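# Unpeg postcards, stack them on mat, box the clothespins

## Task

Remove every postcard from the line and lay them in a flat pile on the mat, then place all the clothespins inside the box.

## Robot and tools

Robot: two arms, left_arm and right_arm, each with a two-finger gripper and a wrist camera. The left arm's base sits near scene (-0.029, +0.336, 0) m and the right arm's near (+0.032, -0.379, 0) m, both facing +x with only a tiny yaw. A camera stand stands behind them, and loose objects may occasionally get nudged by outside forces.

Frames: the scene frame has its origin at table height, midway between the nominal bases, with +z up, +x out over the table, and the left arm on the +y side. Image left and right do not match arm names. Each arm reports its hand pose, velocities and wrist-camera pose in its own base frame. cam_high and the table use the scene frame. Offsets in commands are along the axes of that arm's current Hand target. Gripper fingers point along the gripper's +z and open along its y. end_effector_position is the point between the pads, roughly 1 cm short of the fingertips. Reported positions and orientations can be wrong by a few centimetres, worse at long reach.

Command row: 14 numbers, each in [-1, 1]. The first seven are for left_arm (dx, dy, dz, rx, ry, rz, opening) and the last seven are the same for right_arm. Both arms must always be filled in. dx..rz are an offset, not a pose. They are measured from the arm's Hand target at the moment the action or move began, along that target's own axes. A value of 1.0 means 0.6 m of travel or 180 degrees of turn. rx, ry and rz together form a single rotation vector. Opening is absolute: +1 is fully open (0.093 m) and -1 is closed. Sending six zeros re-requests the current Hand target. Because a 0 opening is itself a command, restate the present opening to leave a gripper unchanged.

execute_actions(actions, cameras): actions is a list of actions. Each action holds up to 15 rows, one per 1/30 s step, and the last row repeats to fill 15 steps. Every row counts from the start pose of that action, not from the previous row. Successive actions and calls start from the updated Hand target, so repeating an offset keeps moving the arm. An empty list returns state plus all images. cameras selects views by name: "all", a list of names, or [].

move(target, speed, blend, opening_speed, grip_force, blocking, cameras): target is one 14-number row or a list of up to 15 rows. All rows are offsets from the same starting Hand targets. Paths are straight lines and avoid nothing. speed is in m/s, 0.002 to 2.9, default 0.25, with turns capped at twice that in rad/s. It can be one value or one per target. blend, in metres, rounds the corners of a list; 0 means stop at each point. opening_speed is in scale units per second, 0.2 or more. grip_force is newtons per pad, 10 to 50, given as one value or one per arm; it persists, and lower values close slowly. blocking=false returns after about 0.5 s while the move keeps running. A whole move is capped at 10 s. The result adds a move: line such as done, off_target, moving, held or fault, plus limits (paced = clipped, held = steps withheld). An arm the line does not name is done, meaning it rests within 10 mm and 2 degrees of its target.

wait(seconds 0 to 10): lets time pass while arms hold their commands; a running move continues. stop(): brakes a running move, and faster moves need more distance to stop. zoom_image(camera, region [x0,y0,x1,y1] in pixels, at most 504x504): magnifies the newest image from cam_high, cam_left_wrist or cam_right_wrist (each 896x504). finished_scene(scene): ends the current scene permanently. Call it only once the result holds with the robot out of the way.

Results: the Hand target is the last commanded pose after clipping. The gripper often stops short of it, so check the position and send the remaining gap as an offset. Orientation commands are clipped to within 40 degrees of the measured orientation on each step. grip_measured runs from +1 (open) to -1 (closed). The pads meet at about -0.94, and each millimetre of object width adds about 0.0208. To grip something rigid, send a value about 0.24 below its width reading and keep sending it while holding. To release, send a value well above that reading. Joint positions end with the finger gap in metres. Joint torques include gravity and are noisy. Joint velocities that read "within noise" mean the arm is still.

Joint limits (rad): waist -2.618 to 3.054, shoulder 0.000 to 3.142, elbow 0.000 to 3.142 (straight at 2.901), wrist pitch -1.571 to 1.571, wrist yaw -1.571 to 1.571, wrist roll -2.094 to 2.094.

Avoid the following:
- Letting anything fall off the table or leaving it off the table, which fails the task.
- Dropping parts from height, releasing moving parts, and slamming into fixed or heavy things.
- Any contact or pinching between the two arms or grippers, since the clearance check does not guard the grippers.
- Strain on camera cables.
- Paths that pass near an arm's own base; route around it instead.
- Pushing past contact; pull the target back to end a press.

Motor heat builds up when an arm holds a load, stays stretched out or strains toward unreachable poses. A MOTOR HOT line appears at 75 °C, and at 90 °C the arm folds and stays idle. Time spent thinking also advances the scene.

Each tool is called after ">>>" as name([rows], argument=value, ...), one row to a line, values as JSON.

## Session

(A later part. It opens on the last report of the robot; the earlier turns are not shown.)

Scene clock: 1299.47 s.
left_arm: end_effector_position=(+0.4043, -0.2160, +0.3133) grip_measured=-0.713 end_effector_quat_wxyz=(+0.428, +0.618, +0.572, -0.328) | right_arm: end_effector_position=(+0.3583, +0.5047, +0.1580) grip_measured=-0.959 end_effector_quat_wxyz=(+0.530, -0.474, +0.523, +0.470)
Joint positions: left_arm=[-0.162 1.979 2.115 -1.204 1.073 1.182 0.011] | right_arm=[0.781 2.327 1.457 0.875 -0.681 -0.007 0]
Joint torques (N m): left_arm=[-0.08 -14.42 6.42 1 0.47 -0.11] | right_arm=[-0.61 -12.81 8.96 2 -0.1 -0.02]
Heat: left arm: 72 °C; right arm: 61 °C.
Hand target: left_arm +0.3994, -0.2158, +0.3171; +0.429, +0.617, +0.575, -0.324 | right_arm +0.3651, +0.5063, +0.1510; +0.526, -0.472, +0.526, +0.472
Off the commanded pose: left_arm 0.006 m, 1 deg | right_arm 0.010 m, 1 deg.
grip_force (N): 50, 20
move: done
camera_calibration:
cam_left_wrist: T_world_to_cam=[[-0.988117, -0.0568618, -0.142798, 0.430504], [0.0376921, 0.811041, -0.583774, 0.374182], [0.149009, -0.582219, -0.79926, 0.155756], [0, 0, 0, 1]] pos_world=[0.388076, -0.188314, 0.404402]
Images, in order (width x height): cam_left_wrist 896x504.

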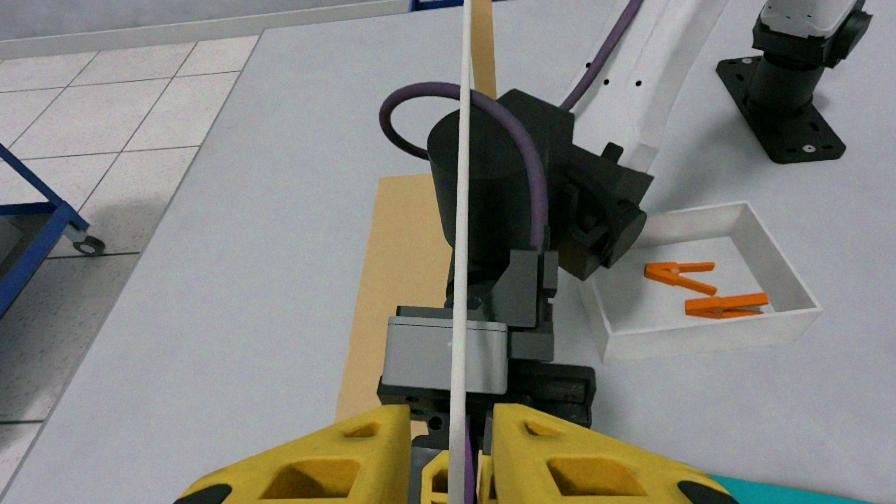

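>>> execute_actions(actions=[], cameras=["cam_high","cam_right_wrist"])

>>> zoom_image(camera="cam_high", region=[450, 290, 610, 420])

Scene clock: 1309.67 s.
left_arm: end_effector_position=(+0.4043, -0.2160, +0.3133) grip_measured=-0.714 end_effector_quat_wxyz=(+0.428, +0.618, +0.572, -0.328) | right_arm: end_effector_position=(+0.3583, +0.5047, +0.1580) grip_measured=-0.959 end_effector_quat_wxyz=(+0.530, -0.474, +0.523, +0.470)
Joint positions: left_arm=[-0.162 1.979 2.115 -1.204 1.073 1.182 0.011] | right_arm=[0.781 2.327 1.457 0.875 -0.681 -0.007 0]
Joint velocities: within noise
Joint torques (N m): left_arm=[-0.08 -14.43 6.42 1 0.46 -0.11] | right_arm=[-0.55 -12.62 8.9 2.02 -0.1 -0.05]
Heat: left arm: 71 °C; right arm: 63 °C.
Hand target: left_arm +0.3994, -0.2158, +0.3171; +0.429, +0.617, +0.575, -0.324 | right_arm +0.3651, +0.5063, +0.1510; +0.526, -0.472, +0.526, +0.472
Tool commands: left_gripper/opening=-0.72 right_gripper/opening=-1.0
Off the commanded pose: left_arm 0.006 m, 1 deg | right_arm 0.010 m, 1 deg.
grip_force (N): 50, 20
camera_calibration:
cam_right_wrist: T_world_to_cam=[[0.99414, -0.105325, 0.0243492, -0.306587], [-0.023026, -0.426383, -0.90425, 0.404242], [0.105622, 0.89839, -0.42631, -0.338524], [0, 0, 0, 1]] pos_world=[0.349854, 0.444198, 0.228685]
Images, in order (width x height): cam_high 896x504, cam_right_wrist 896x504.

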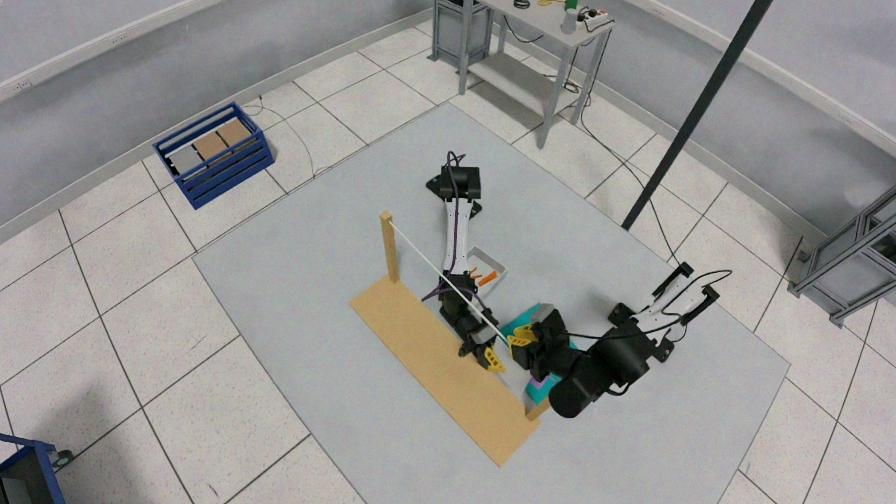

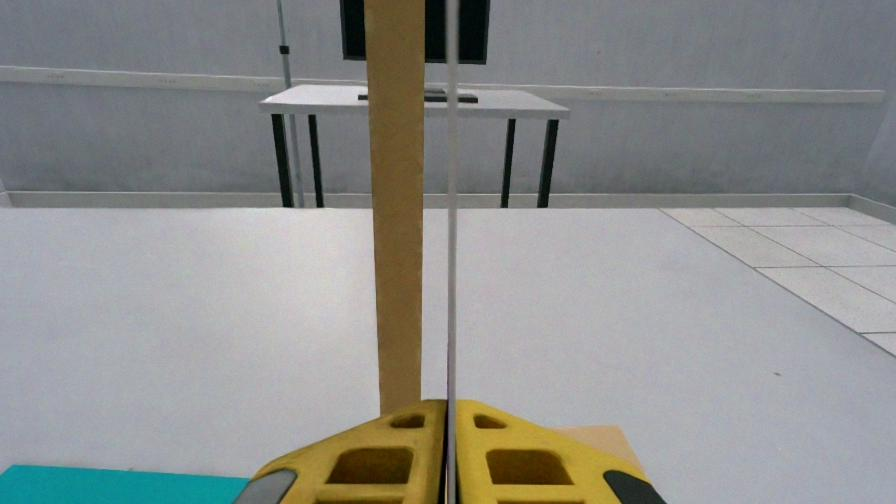

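Scaled by 3.150 from the camera's 896x504 image, which has a finer 1280x720 frame.

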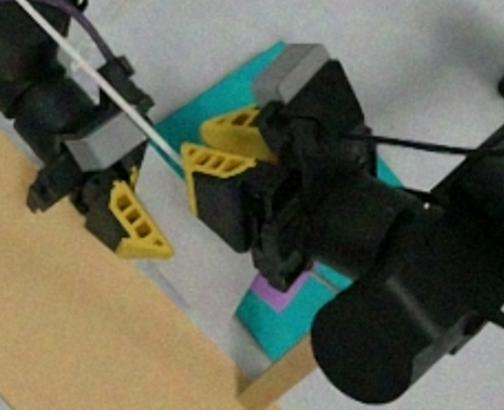

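>>> move(target=[0,0,0,0,0,0,-0.77,0,0,0,0,0,0,-1], speed=0.08, opening_speed=0.4, cameras=["cam_left_wrist"])

Scene clock: 1323.37 s.
left_arm: end_effector_position=(+0.4043, -0.2160, +0.3133) grip_measured=-0.741 end_effector_quat_wxyz=(+0.428, +0.618, +0.572, -0.328) | right_arm: end_effector_position=(+0.3583, +0.5047, +0.1580) grip_measured=-0.959 end_effector_quat_wxyz=(+0.530, -0.474, +0.523, +0.470)
Joint positions: left_arm=[-0.162 1.979 2.115 -1.204 1.073 1.182 0.01] | right_arm=[0.781 2.327 1.457 0.875 -0.681 -0.007 0]
Joint torques (N m): left_arm=[-0.08 -14.42 6.42 1.01 0.47 -0.11] | right_arm=[-0.53 -12.71 8.95 2.02 -0.11 -0.02]
Heat: left arm: 70 °C; right arm: 64 °C.
Hand target: left_arm +0.3994, -0.2158, +0.3171; +0.429, +0.617, +0.575, -0.324 | right_arm +0.3651, +0.5063, +0.1510; +0.526, -0.472, +0.526, +0.472
Off the commanded pose: left_arm 0.006 m, 1 deg | right_arm 0.010 m, 1 deg.
grip_force (N): 50, 20
move: done
camera_calibration:
cam_left_wrist: T_world_to_cam=[[-0.988117, -0.0568618, -0.142798, 0.430504], [0.0376921, 0.811041, -0.583774, 0.374182], [0.149009, -0.582219, -0.79926, 0.155756], [0, 0, 0, 1]] pos_world=[0.388076, -0.188314, 0.404402]
Images, in order (width x height): cam_left_wrist 896x504.

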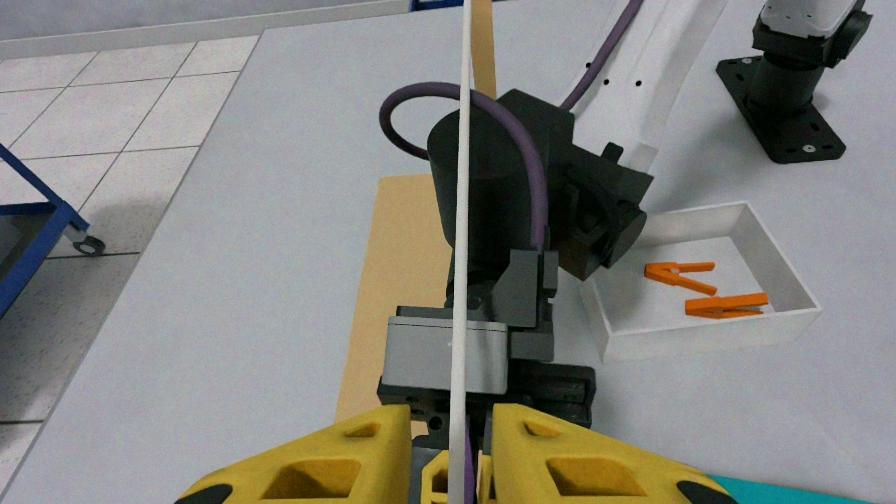

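>>> move([
  [-0.0521,0.0092,-0.0247,0,0,0,-0.77,0,0,0,0,0,0,-1],
  [-0.1339,0.0236,-0.0634,0,0,0,-0.77,0,0,0,0,0,0,-1],
], speed=[0.06,0.12], cameras=["all"])

>>> zoom_image(camera="cam_high", region=[450, 270, 610, 400])

Scene clock: 1335.83 s.
left_arm: end_effector_position=(+0.3998, -0.2150, +0.4058) grip_measured=-0.751 end_effector_quat_wxyz=(+0.465, +0.597, +0.573, -0.313) | right_arm: end_effector_position=(+0.3583, +0.5047, +0.1580) grip_measured=-0.959 end_effector_quat_wxyz=(+0.530, -0.474, +0.523, +0.470)
Joint positions: left_arm=[-0.162 2.188 2.842 -1.536 1.069 1.031 0.009] | right_arm=[0.781 2.327 1.457 0.875 -0.681 -0.007 0]
Joint torques (N m): left_arm=[0.06 -10.76 8.53 1.05 0.55 -0.13] | right_arm=[-0.54 -12.74 8.95 2.01 -0.12 -0.01]
Heat: left arm: 69 °C; right arm: 65 °C.
Hand target: left_arm +0.3994, -0.2158, +0.4071; +0.429, +0.617, +0.575, -0.324 | right_arm +0.3651, +0.5063, +0.1510; +0.526, -0.472, +0.526, +0.472
Off the commanded pose: left_arm 0.002 m, 5 deg | right_arm 0.010 m, 1 deg.
elbow stopped short (left arm): the move would have taken joint 3 (elbow) straighter than the controller allows.
grip_force (N): 50, 20
move: off_target (left_arm)
camera_calibration:
cam_left_wrist: T_world_to_cam=[[-0.974835, -0.12499, -0.184592, 0.436404], [0.0164709, 0.785389, -0.618783, 0.444676], [0.222319, -0.606252, -0.763566, 0.182068], [0, 0, 0, 1]] pos_world=[0.377621, -0.184319, 0.494735]
cam_right_wrist: T_world_to_cam=[[0.99414, -0.105325, 0.0243492, -0.306587], [-0.023026, -0.426383, -0.90425, 0.404242], [0.105622, 0.89839, -0.42631, -0.338524], [0, 0, 0, 1]] pos_world=[0.349854, 0.444198, 0.228685]

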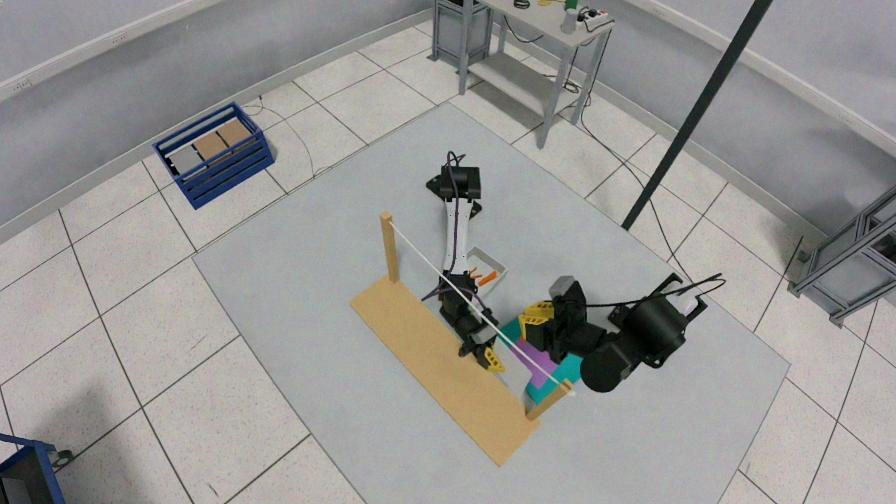

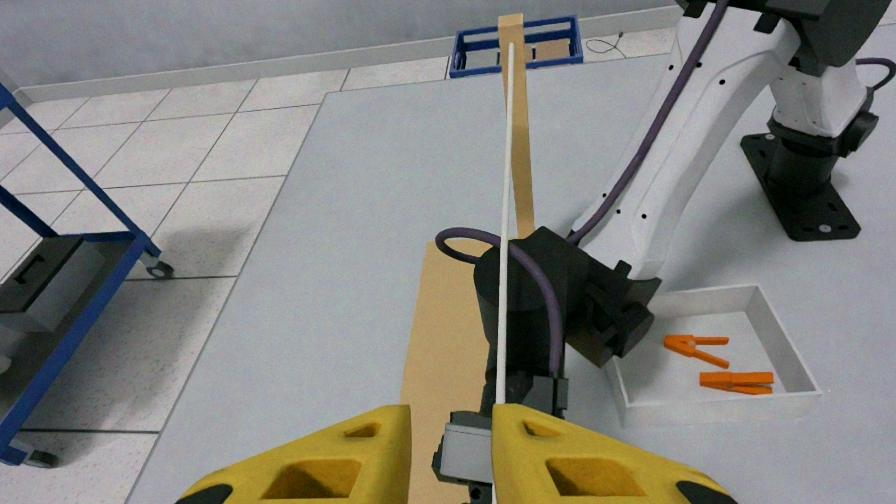

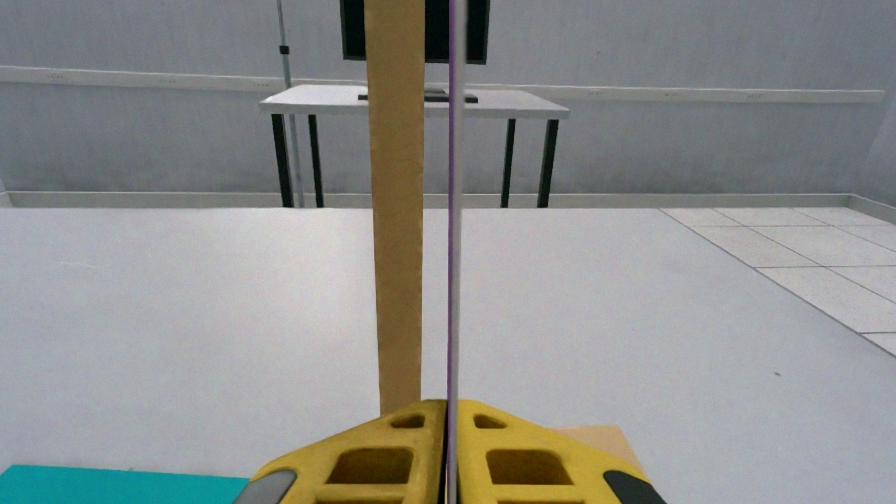

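Scaled by 3.150 from the camera's 896x504 image, which has a finer 1280x720 frame.

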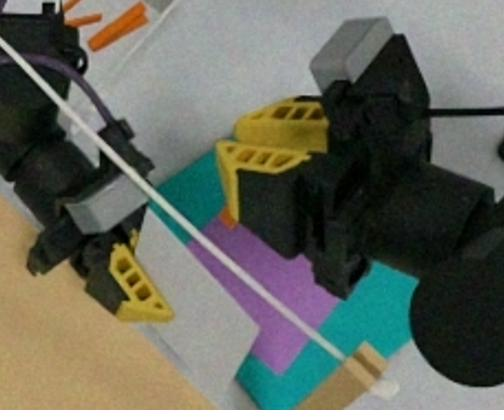

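>>> move(target=[0.1205,-0.0567,-0.2877,-0.1466,0.0129,-0.1227,-0.77,-0.0233,0.1886,-0.0387,0,0,0,-1], speed=0.15, cameras=["all"])

Scene clock: 1390.50 s.
left_arm: end_effector_position=(+0.3656, -0.0298, +0.4044) grip_measured=-0.751 end_effector_quat_wxyz=(+0.472, +0.383, +0.751, -0.259) | right_arm: end_effector_position=(+0.2525, +0.4980, +0.1397) grip_measured=-0.959 end_effector_quat_wxyz=(+0.507, -0.480, +0.541, +0.469)
Joint positions: left_arm=[0.332 1.762 2.245 -1.539 1.067 0.967 0.009] | right_arm=[0.951 2.135 1.07 1.011 -0.522 -0.007 0]
Joint torques (N m): left_arm=[0.64 -10.22 7.46 0.86 0.49 0.17] | right_arm=[0.61 -17.87 5 2.29 0.12 -0.02]
Heat: left arm: 66 °C; right arm: 70 °C.
Hand target: left_arm +0.3589, -0.0300, +0.4102; +0.477, +0.389, +0.748, -0.248 | right_arm +0.2501, +0.4955, +0.1650; +0.527, -0.472, +0.526, +0.472
Off the commanded pose: left_arm 0.009 m, 2 deg | right_arm 0.026 m, 3 deg.
grip_force (N): 50, 20
move: off_target (right_arm)
camera_calibration:
cam_left_wrist: T_world_to_cam=[[-0.798647, -0.600547, 0.0388255, 0.256895], [-0.504705, 0.633258, -0.586734, 0.471984], [0.327774, -0.488188, -0.808849, 0.284096], [0, 0, 0, 1]] pos_world=[0.350262, -0.00591803, 0.496746]
cam_right_wrist: T_world_to_cam=[[0.995454, -0.0950448, -0.00617549, -0.20282], [-0.0502338, -0.468826, -0.881861, 0.40718], [0.0809211, 0.878162, -0.471469, -0.306408], [0, 0, 0, 1]] pos_world=[0.247147, 0.440696, 0.213362]

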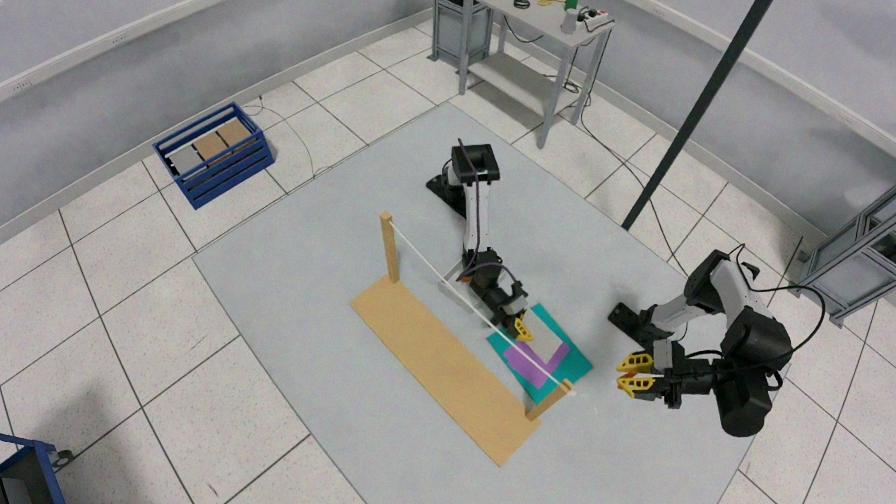

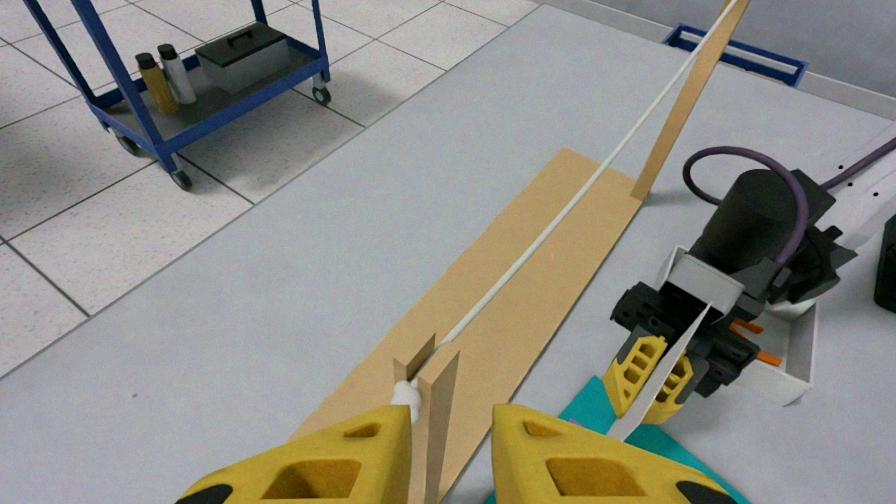

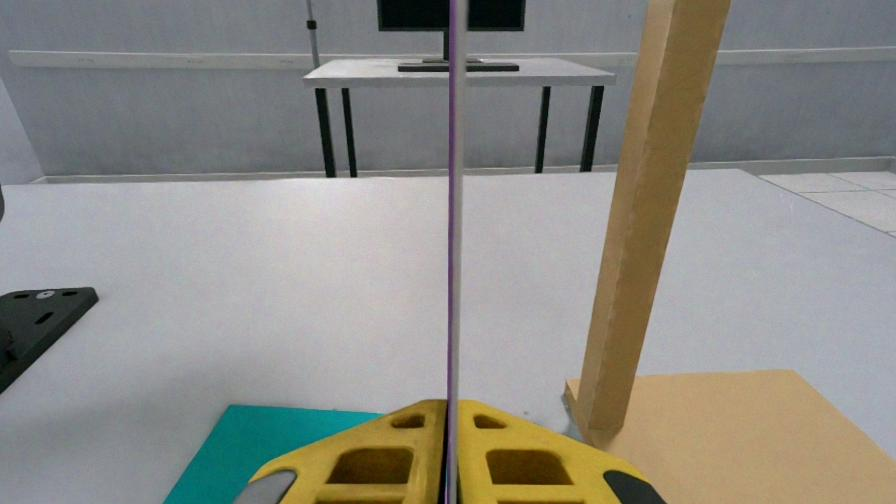

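>>> move(target=[0,0,0,0,0,0,-0.77,-0.1083,0.0917,-0.0438,0.1434,0.1189,0.4919,-1], speed=0.18, cameras=["all"])

Scene clock: 1452.33 s.
left_arm: end_effector_position=(+0.3655, -0.0298, +0.4043) grip_measured=-0.751 end_effector_quat_wxyz=(+0.472, +0.383, +0.751, -0.259) | right_arm: end_effector_position=(+0.1979, +0.4726, +0.1974) grip_measured=-0.959 end_effector_quat_wxyz=(+0.037, +0.075, +0.878, +0.471)
Joint positions: left_arm=[0.332 1.762 2.245 -1.54 1.067 0.967 0.009] | right_arm=[1.088 1.752 1.352 -0.211 -0.265 1.398 0]
Joint torques (N m): left_arm=[0.64 -10.22 7.49 0.87 0.49 0.18] | right_arm=[0.99 -15.04 10.04 1.96 -0.19 -0.02]
Heat: left arm: 62 °C; right arm: 81 °C. Fold the right arm in close to its base, or ease its load, before you think long.
Hand target: left_arm +0.3589, -0.0300, +0.4102; +0.477, +0.389, +0.748, -0.248 | right_arm +0.1927, +0.4753, +0.2300; +0.039, +0.069, +0.863, +0.498
Off the commanded pose: left_arm 0.009 m, 2 deg | right_arm 0.033 m, 4 deg.
MOTOR HOT: joint 2 (shoulder) of the right arm reports 81 °C; the controller's stop level is 90 °C. To cool a motor, set the load down, stop pushing, or move to a pose that needs little force.
grip_force (N): 50, 20
move: off_target (right_arm)
camera_calibration:
cam_left_wrist: T_world_to_cam=[[-0.798573, -0.600596, 0.0395574, 0.25651], [-0.505167, 0.633054, -0.586557, 0.472], [0.327242, -0.488392, -0.808941, 0.284248], [0, 0, 0, 1]] pos_world=[0.350263, -0.0059177, 0.496648]
cam_right_wrist: T_world_to_cam=[[-0.0835986, -0.544723, -0.834439, 0.439056], [-0.949518, -0.210542, 0.23257, 0.279413], [-0.30237, 0.811757, -0.499623, -0.13973], [0, 0, 0, 1]] pos_world=[0.259762, 0.411419, 0.23157]

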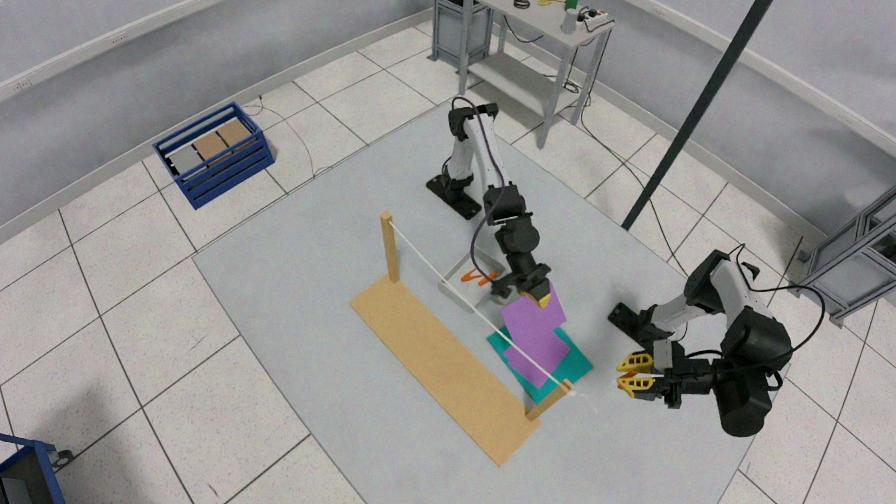

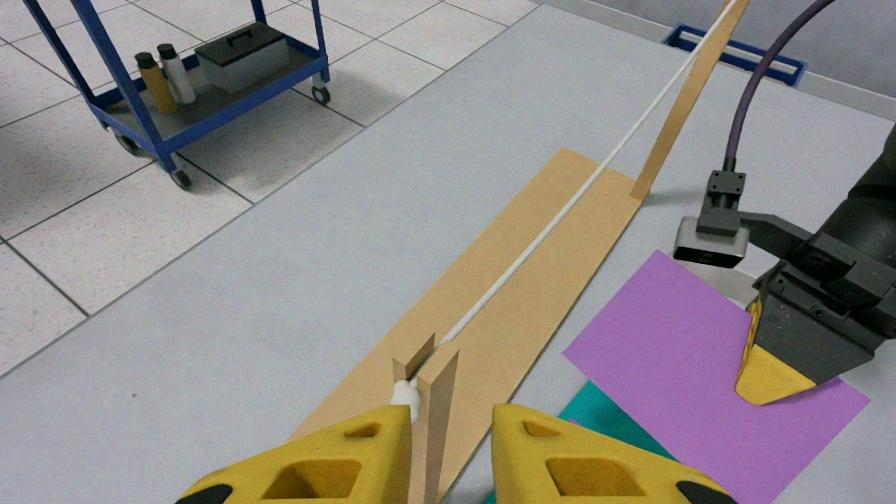

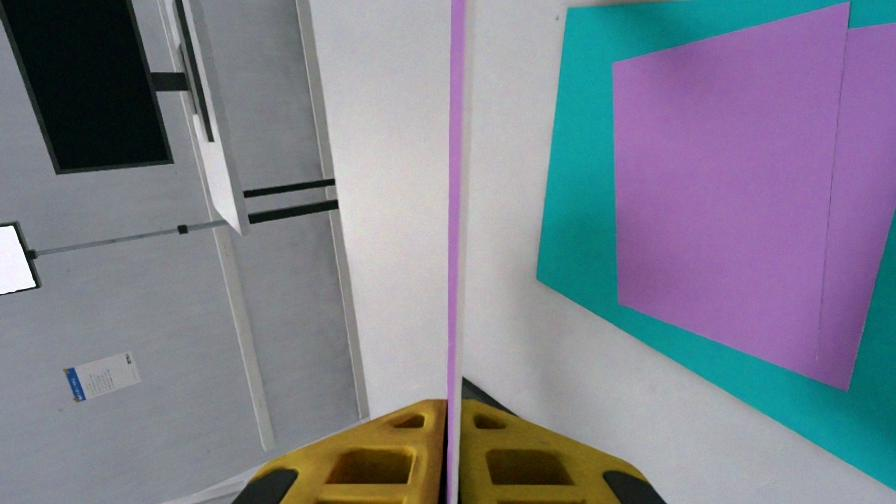

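>>> move(target=[0,0,0,0,0,0,-0.77,0.048,-0.2142,0.2292,0,0,0,-1], speed=0.13, cameras=["cam_high","cam_left_wrist"])

Scene clock: 1467.87 s.
left_arm: end_effector_position=(+0.3655, -0.0298, +0.4043) grip_measured=-0.751 end_effector_quat_wxyz=(+0.472, +0.383, +0.751, -0.259) | right_arm: end_effector_position=(+0.1731, +0.5323, +0.0575) grip_measured=-0.959 end_effector_quat_wxyz=(+0.036, +0.063, +0.863, +0.500)
Joint positions: left_arm=[0.332 1.762 2.245 -1.54 1.067 0.967 0.009] | right_arm=[1.197 2.119 1.192 0.395 -0.197 1.457 0]
Joint torques (N m): left_arm=[0.64 -10.22 7.49 0.87 0.49 0.18] | right_arm=[0.83 -11.64 6.26 2.24 0.09 -0.05]
Heat: left arm: 62 °C; right arm: 81 °C. Fold the right arm in close to its base, or ease its load, before you think long.
Hand target: left_arm +0.3589, -0.0300, +0.4102; +0.477, +0.389, +0.748, -0.248 | right_arm +0.1726, +0.5339, +0.0498; +0.039, +0.069, +0.863, +0.498
Off the commanded pose: left_arm 0.009 m, 2 deg | right_arm 0.008 m, 1 deg.
MOTOR HOT: still on. Joint 2 (shoulder) of the right arm reports 81 °C.
grip_force (N): 50, 20
move: done
camera_calibration:
cam_left_wrist: T_world_to_cam=[[-0.798573, -0.600596, 0.0395574, 0.25651], [-0.505167, 0.633054, -0.586557, 0.472], [0.327242, -0.488392, -0.808941, 0.284248], [0, 0, 0, 1]] pos_world=[0.350263, -0.0059177, 0.496648]
Images, in order (width x height): cam_high 896x504, cam_left_wrist 896x504.

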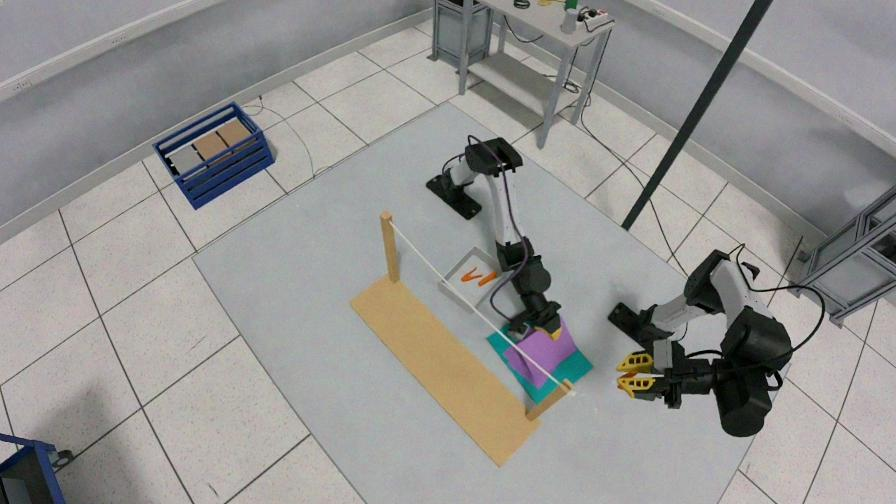

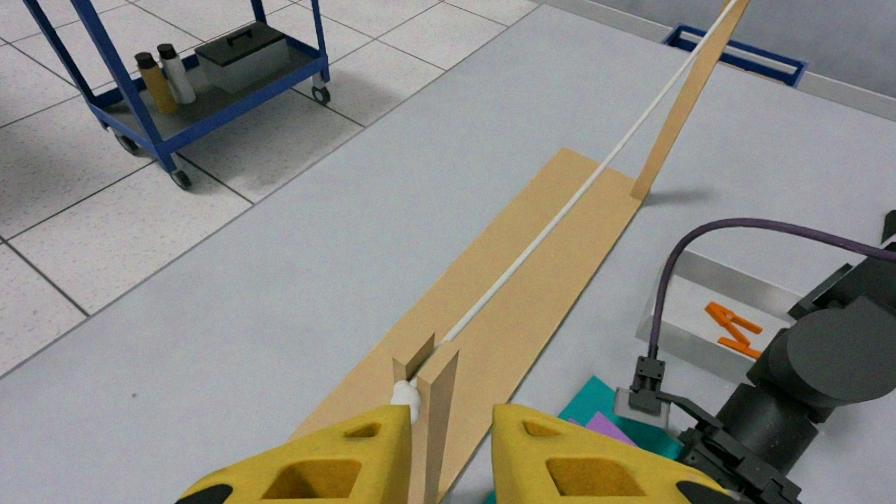

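>>> zoom_image(camera="cam_high", region=[470, 290, 610, 420])

Scaled by 3.600 from the camera's 896x504 image, which has a finer 1280x720 frame.

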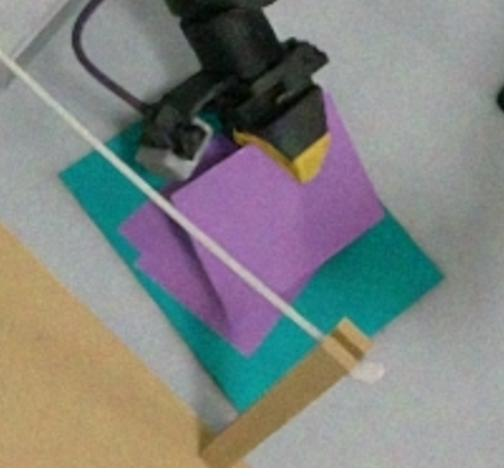

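>>> move([
  [0,0,0,0,0,0,-0.77,-0.0197,-0.0417,0.0278,0,0,0,-1],
  [0,0,0,0,0,0,-0.77,-0.0197,-0.0417,0.0278,0,0,0,-0.72],
  [0,0,0,0,0,0,-0.77,-0.0197,0.0017,-0.1805,0,0,0,-0.72],
], speed=[0.08,0.08,0.12], cameras=["cam_high","cam_left_wrist"])

>>> zoom_image(camera="cam_high", region=[470, 290, 610, 420])

Scene clock: 1497.07 s.
left_arm: end_effector_position=(+0.3655, -0.0298, +0.4043) grip_measured=-0.751 end_effector_quat_wxyz=(+0.472, +0.383, +0.751, -0.259) | right_arm: end_effector_position=(+0.1688, +0.4447, +0.0965) grip_measured=-0.723 end_effector_quat_wxyz=(+0.033, +0.075, +0.867, +0.492)
Joint positions: left_arm=[0.332 1.762 2.245 -1.54 1.067 0.967 0.009] | right_arm=[1.119 1.763 0.884 0.32 -0.254 1.433 0.011]
Joint torques (N m): left_arm=[0.62 -10.21 7.49 0.87 0.49 0.18] | right_arm=[-0.62 -13.31 5.37 2.03 -0.15 -0.36]
Heat: left arm: 61 °C; right arm: 76 °C. Fold the right arm in close to its base, or ease its load, before you think long.
Hand target: left_arm +0.3589, -0.0300, +0.4102; +0.477, +0.389, +0.748, -0.248 | right_arm +0.1696, +0.4399, +0.1049; +0.039, +0.069, +0.863, +0.498
Off the commanded pose: left_arm 0.009 m, 2 deg | right_arm 0.010 m, 1 deg.
MOTOR HOT: still on. Joint 2 (shoulder) of the right arm reports 76 °C.
grip_force (N): 50, 20
move: done; target 2's new opening was sent with right_arm's hand 0.012 m and 1 deg from that target
camera_calibration:
cam_left_wrist: T_world_to_cam=[[-0.798573, -0.600596, 0.0395574, 0.25651], [-0.505167, 0.633054, -0.586557, 0.472], [0.327242, -0.488392, -0.808941, 0.284248], [0, 0, 0, 1]] pos_world=[0.350263, -0.0059177, 0.496648]
Images, in order (width x height): cam_high 896x504, cam_left_wrist 896x504.

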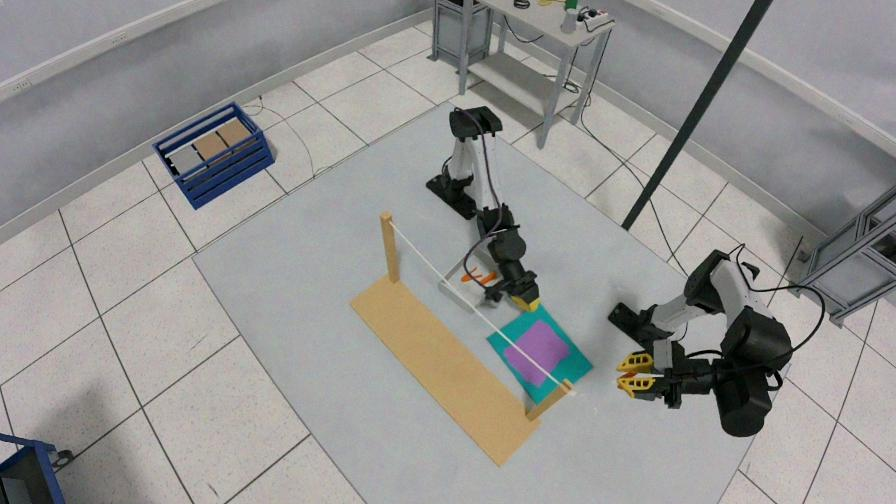

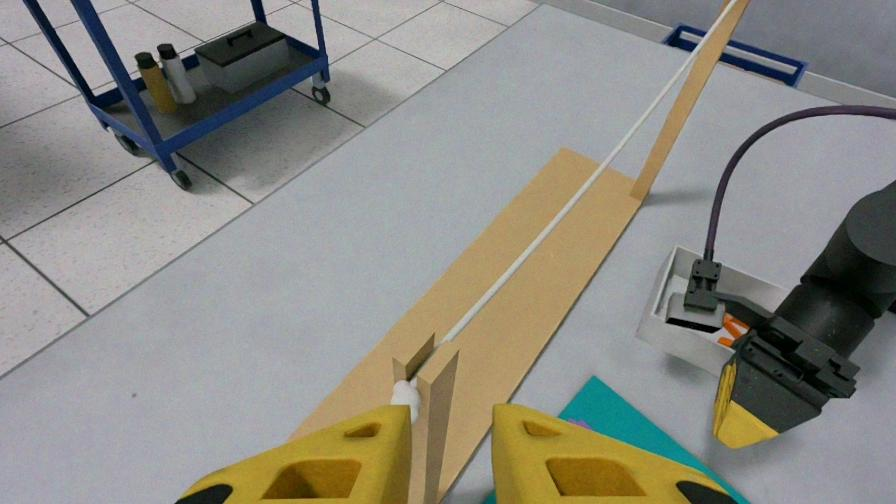

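Scaled by 3.600 from the camera's 896x504 image, which has a finer 1280x720 frame.

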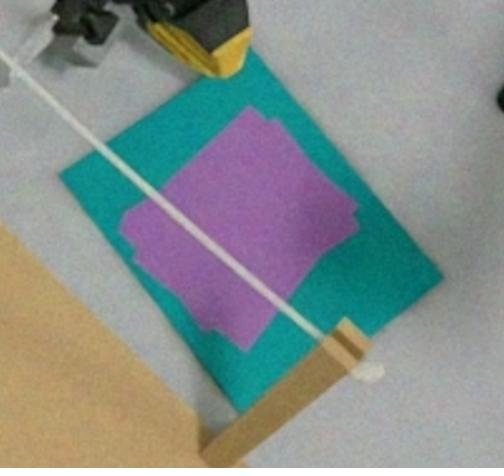

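>>> move([
  [0,0,0,0,0,0,-0.77,-0.1342,-0.0933,-0.545,0,0,0,-0.72],
  [-0.0485,-0.5273,0.5387,0.1613,0,0.0748,-0.77,-0.1342,-0.0933,-0.545,0,0,0,-0.72],
], speed=[0.22,0.25], cameras=["cam_high","cam_left_wrist"])

Scene clock: 1559.40 s.
left_arm: end_effector_position=(+0.2688, -0.4577, +0.2895) grip_measured=-0.751 end_effector_quat_wxyz=(+0.377, +0.587, +0.614, -0.371) | right_arm: end_effector_position=(+0.1948, +0.1220, +0.2138) grip_measured=-0.723 end_effector_quat_wxyz=(+0.030, +0.072, +0.865, +0.495)
Joint positions: left_arm=[-0.86 1.85 1.753 -0.468 0.6 0.329 0.009] | right_arm=[-0.123 1.185 1.006 -1.355 -1.037 0.064 0.011]
Joint torques (N m): left_arm=[0.44 -10.69 12.98 1.75 0.13 -0.11] | right_arm=[-0.96 -2.04 8.43 0.42 -0.71 -0.33]
Heat: left arm: 60 °C; right arm: 76 °C. Fold the right arm in close to its base, or ease its load, before you think long.
Hand target: left_arm +0.2751, -0.4614, +0.2998; +0.390, +0.580, +0.612, -0.370 | right_arm +0.2000, +0.1200, +0.2201; +0.039, +0.069, +0.863, +0.498
Off the commanded pose: left_arm 0.013 m, 2 deg | right_arm 0.008 m, 1 deg.
MOTOR HOT: still on. Joint 2 (shoulder) of the right arm reports 76 °C.
grip_force (N): 50, 20
move: off_target (left_arm)
camera_calibration:
cam_left_wrist: T_world_to_cam=[[-0.997161, -0.0715323, 0.0234966, 0.227038], [-0.0721905, 0.819681, -0.568254, 0.590431], [0.0213888, -0.568337, -0.822518, 0.0635893], [0, 0, 0, 1]] pos_world=[0.267657, -0.431584, 0.382483]
Images, in order (width x height): cam_high 896x504, cam_left_wrist 896x504.

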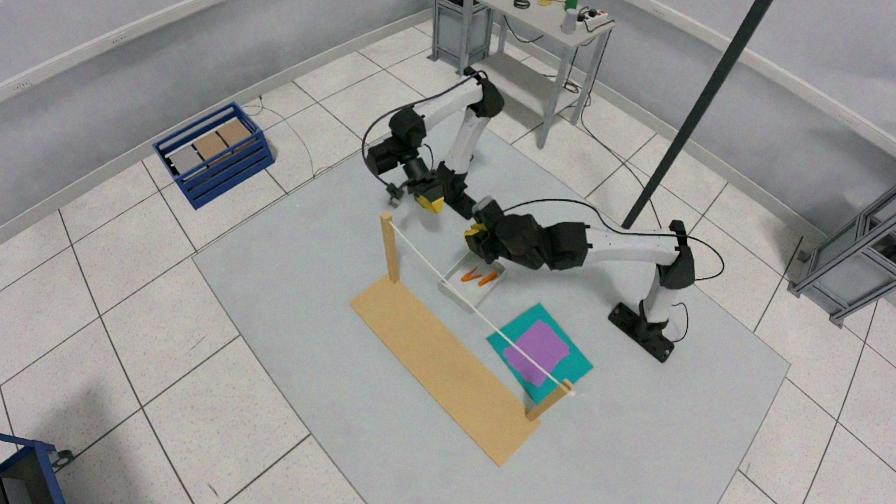

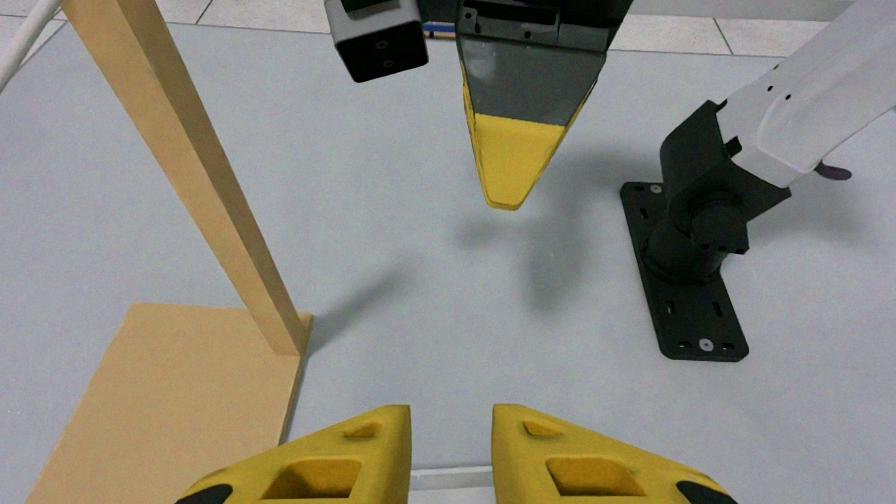

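>>> move([
  [0.1511,0,0.0704,0,0,0,-0.77,0,0,0,0,0,0,-0.72],
  [0.3248,0,0.1514,0,0,0,-0.77,0,0,0,0,0,0,-0.72],
  [0.3248,0,0.1514,0,0,0,-0.3,0,0,0,0,0,0,-0.72],
  [0.02,0,0.01,0,0,0,-0.3,0,0,0,0,0,0,-0.72],
], speed=[0.2,0.1,0.1,0.15], blend=[0.02,0,0,0], opening_speed=0.8, cameras=["cam_high","cam_left_wrist"])

>>> zoom_image(camera="cam_high", region=[420, 230, 620, 430])

Scene clock: 1594.67 s.
left_arm: end_effector_position=(+0.2734, -0.4626, +0.2674) grip_measured=-0.299 end_effector_quat_wxyz=(+0.374, +0.584, +0.617, -0.371) | right_arm: end_effector_position=(+0.1948, +0.1220, +0.2138) grip_measured=-0.723 end_effector_quat_wxyz=(+0.030, +0.072, +0.865, +0.495)
Joint positions: left_arm=[-0.86 1.869 1.694 -0.393 0.598 0.321 0.031] | right_arm=[-0.123 1.185 1.006 -1.355 -1.037 0.064 0.011]
Joint torques (N m): left_arm=[0.36 -13.63 12.78 1.57 0.15 -0.03] | right_arm=[-0.9 -2 8.4 0.41 -0.75 -0.34]
Heat: left arm: 59 °C; right arm: 60 °C.
Hand target: left_arm +0.2751, -0.4618, +0.2865; +0.390, +0.580, +0.612, -0.370 | right_arm +0.2000, +0.1200, +0.2201; +0.039, +0.069, +0.863, +0.498
Off the commanded pose: left_arm 0.019 m, 2 deg | right_arm 0.008 m, 1 deg.
MOTOR HOT: cleared for the motors of the right arm.
grip_force (N): 50, 20
move: off_target (left_arm)
camera_calibration:
cam_left_wrist: T_world_to_cam=[[-0.996534, -0.0767339, 0.0321239, 0.226916], [-0.0814395, 0.821193, -0.56481, 0.584553], [0.0169601, -0.565468, -0.824596, 0.0456507], [0, 0, 0, 1]] pos_world=[0.272961, -0.436804, 0.360515]
Images, in order (width x height): cam_high 896x504, cam_left_wrist 896x504.

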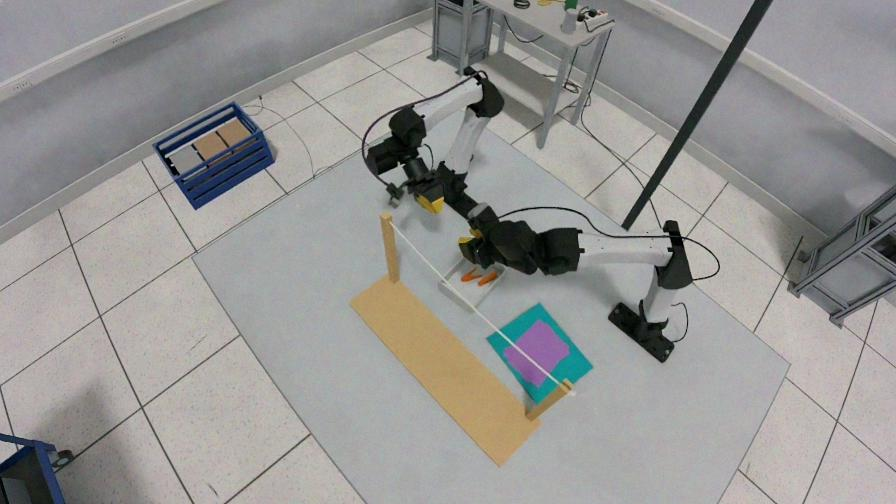

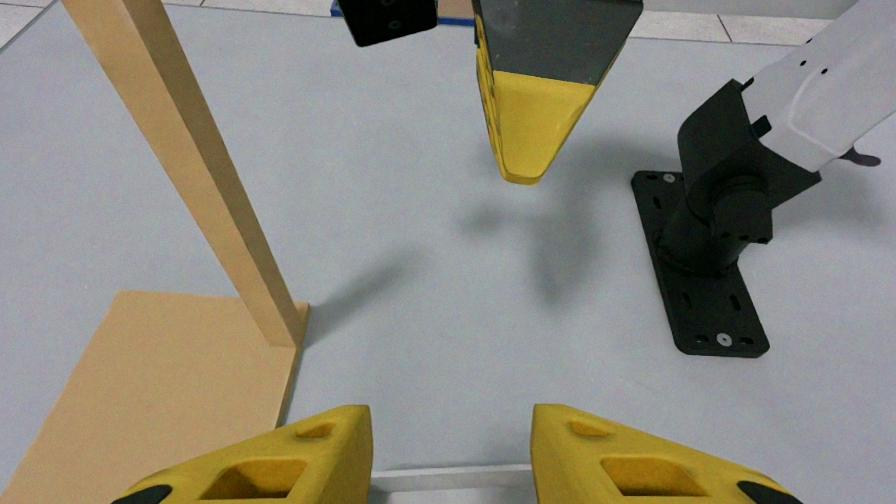

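Scaled by 2.520 from the camera's 896x504 image, which has a finer 1280x720 frame.

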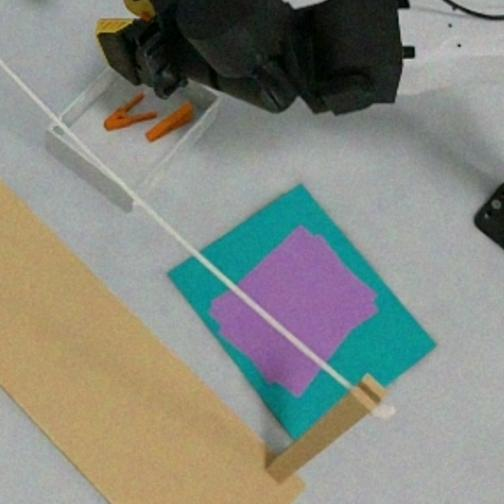

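>>> move(target=[0.0,0.02,-0.3,0,0,0,-0.3,0,0,0,0,0,0,-0.72], speed=0.25, cameras=["cam_high","cam_left_wrist"])

>>> zoom_image(camera="cam_high", region=[420, 230, 540, 330])

Scene clock: 1605.73 s.
left_arm: end_effector_position=(+0.2793, -0.2987, +0.3513) grip_measured=-0.299 end_effector_quat_wxyz=(+0.379, +0.574, +0.624, -0.371) | right_arm: end_effector_position=(+0.1948, +0.1220, +0.2138) grip_measured=-0.723 end_effector_quat_wxyz=(+0.030, +0.072, +0.865, +0.495)
Joint positions: left_arm=[-0.498 1.58 1.738 -0.909 0.874 0.59 0.031] | right_arm=[-0.123 1.185 1.006 -1.355 -1.037 0.064 0.011]
Joint torques (N m): left_arm=[0.55 -7.88 11.89 1.29 0.53 0.17] | right_arm=[-0.94 -2 8.43 0.39 -0.73 -0.33]
Heat: left arm: 62 °C; right arm: 61 °C.
Hand target: left_arm +0.2785, -0.2983, +0.3624; +0.389, +0.580, +0.612, -0.370 | right_arm +0.2000, +0.1200, +0.2201; +0.039, +0.069, +0.863, +0.498
Off the commanded pose: left_arm 0.011 m, 2 deg | right_arm 0.008 m, 1 deg.
grip_force (N): 50, 20
move: off_target (left_arm)
camera_calibration:
cam_left_wrist: T_world_to_cam=[[-0.994303, -0.0998114, 0.0374187, 0.233331], [-0.10324, 0.814343, -0.571127, 0.504088], [0.0265333, -0.571736, -0.820008, 0.20126], [0, 0, 0, 1]] pos_world=[0.278704, -0.272144, 0.444202]
Images, in order (width x height): cam_high 896x504, cam_left_wrist 896x504.

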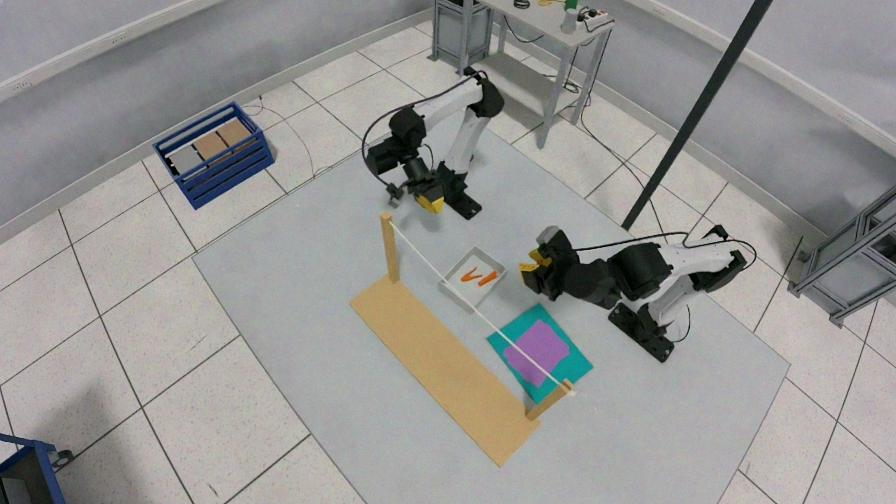

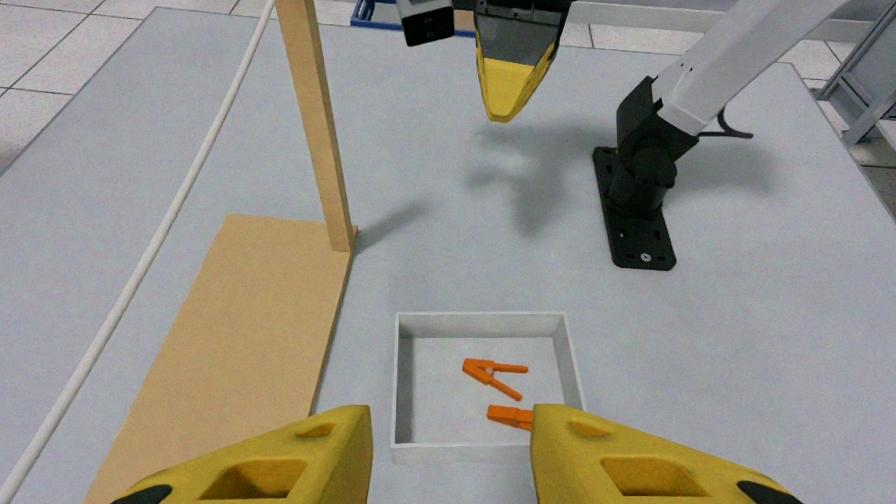

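Scaled by 4.200 from the camera's 896x504 image, which has a finer 1280x720 frame.

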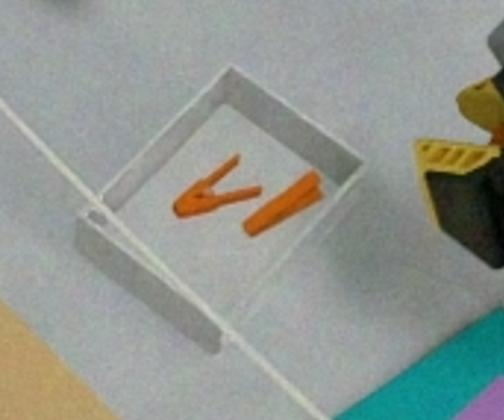

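>>> zoom_image(camera="cam_high", region=[505, 215, 585, 305])

>>> zoom_image(camera="cam_left_wrist", region=[300, 380, 600, 504])

Scaled by 5.600 from the camera's 896x504 image, which has a finer 1280x720 frame.

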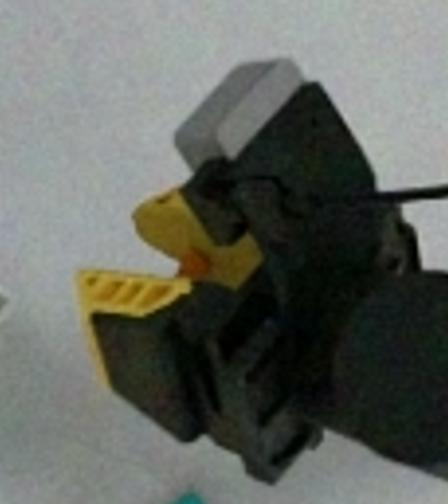

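Scaled by 1.680 from the camera's 896x504 image, which has a finer 1280x720 frame.

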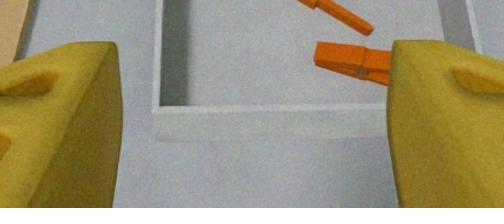

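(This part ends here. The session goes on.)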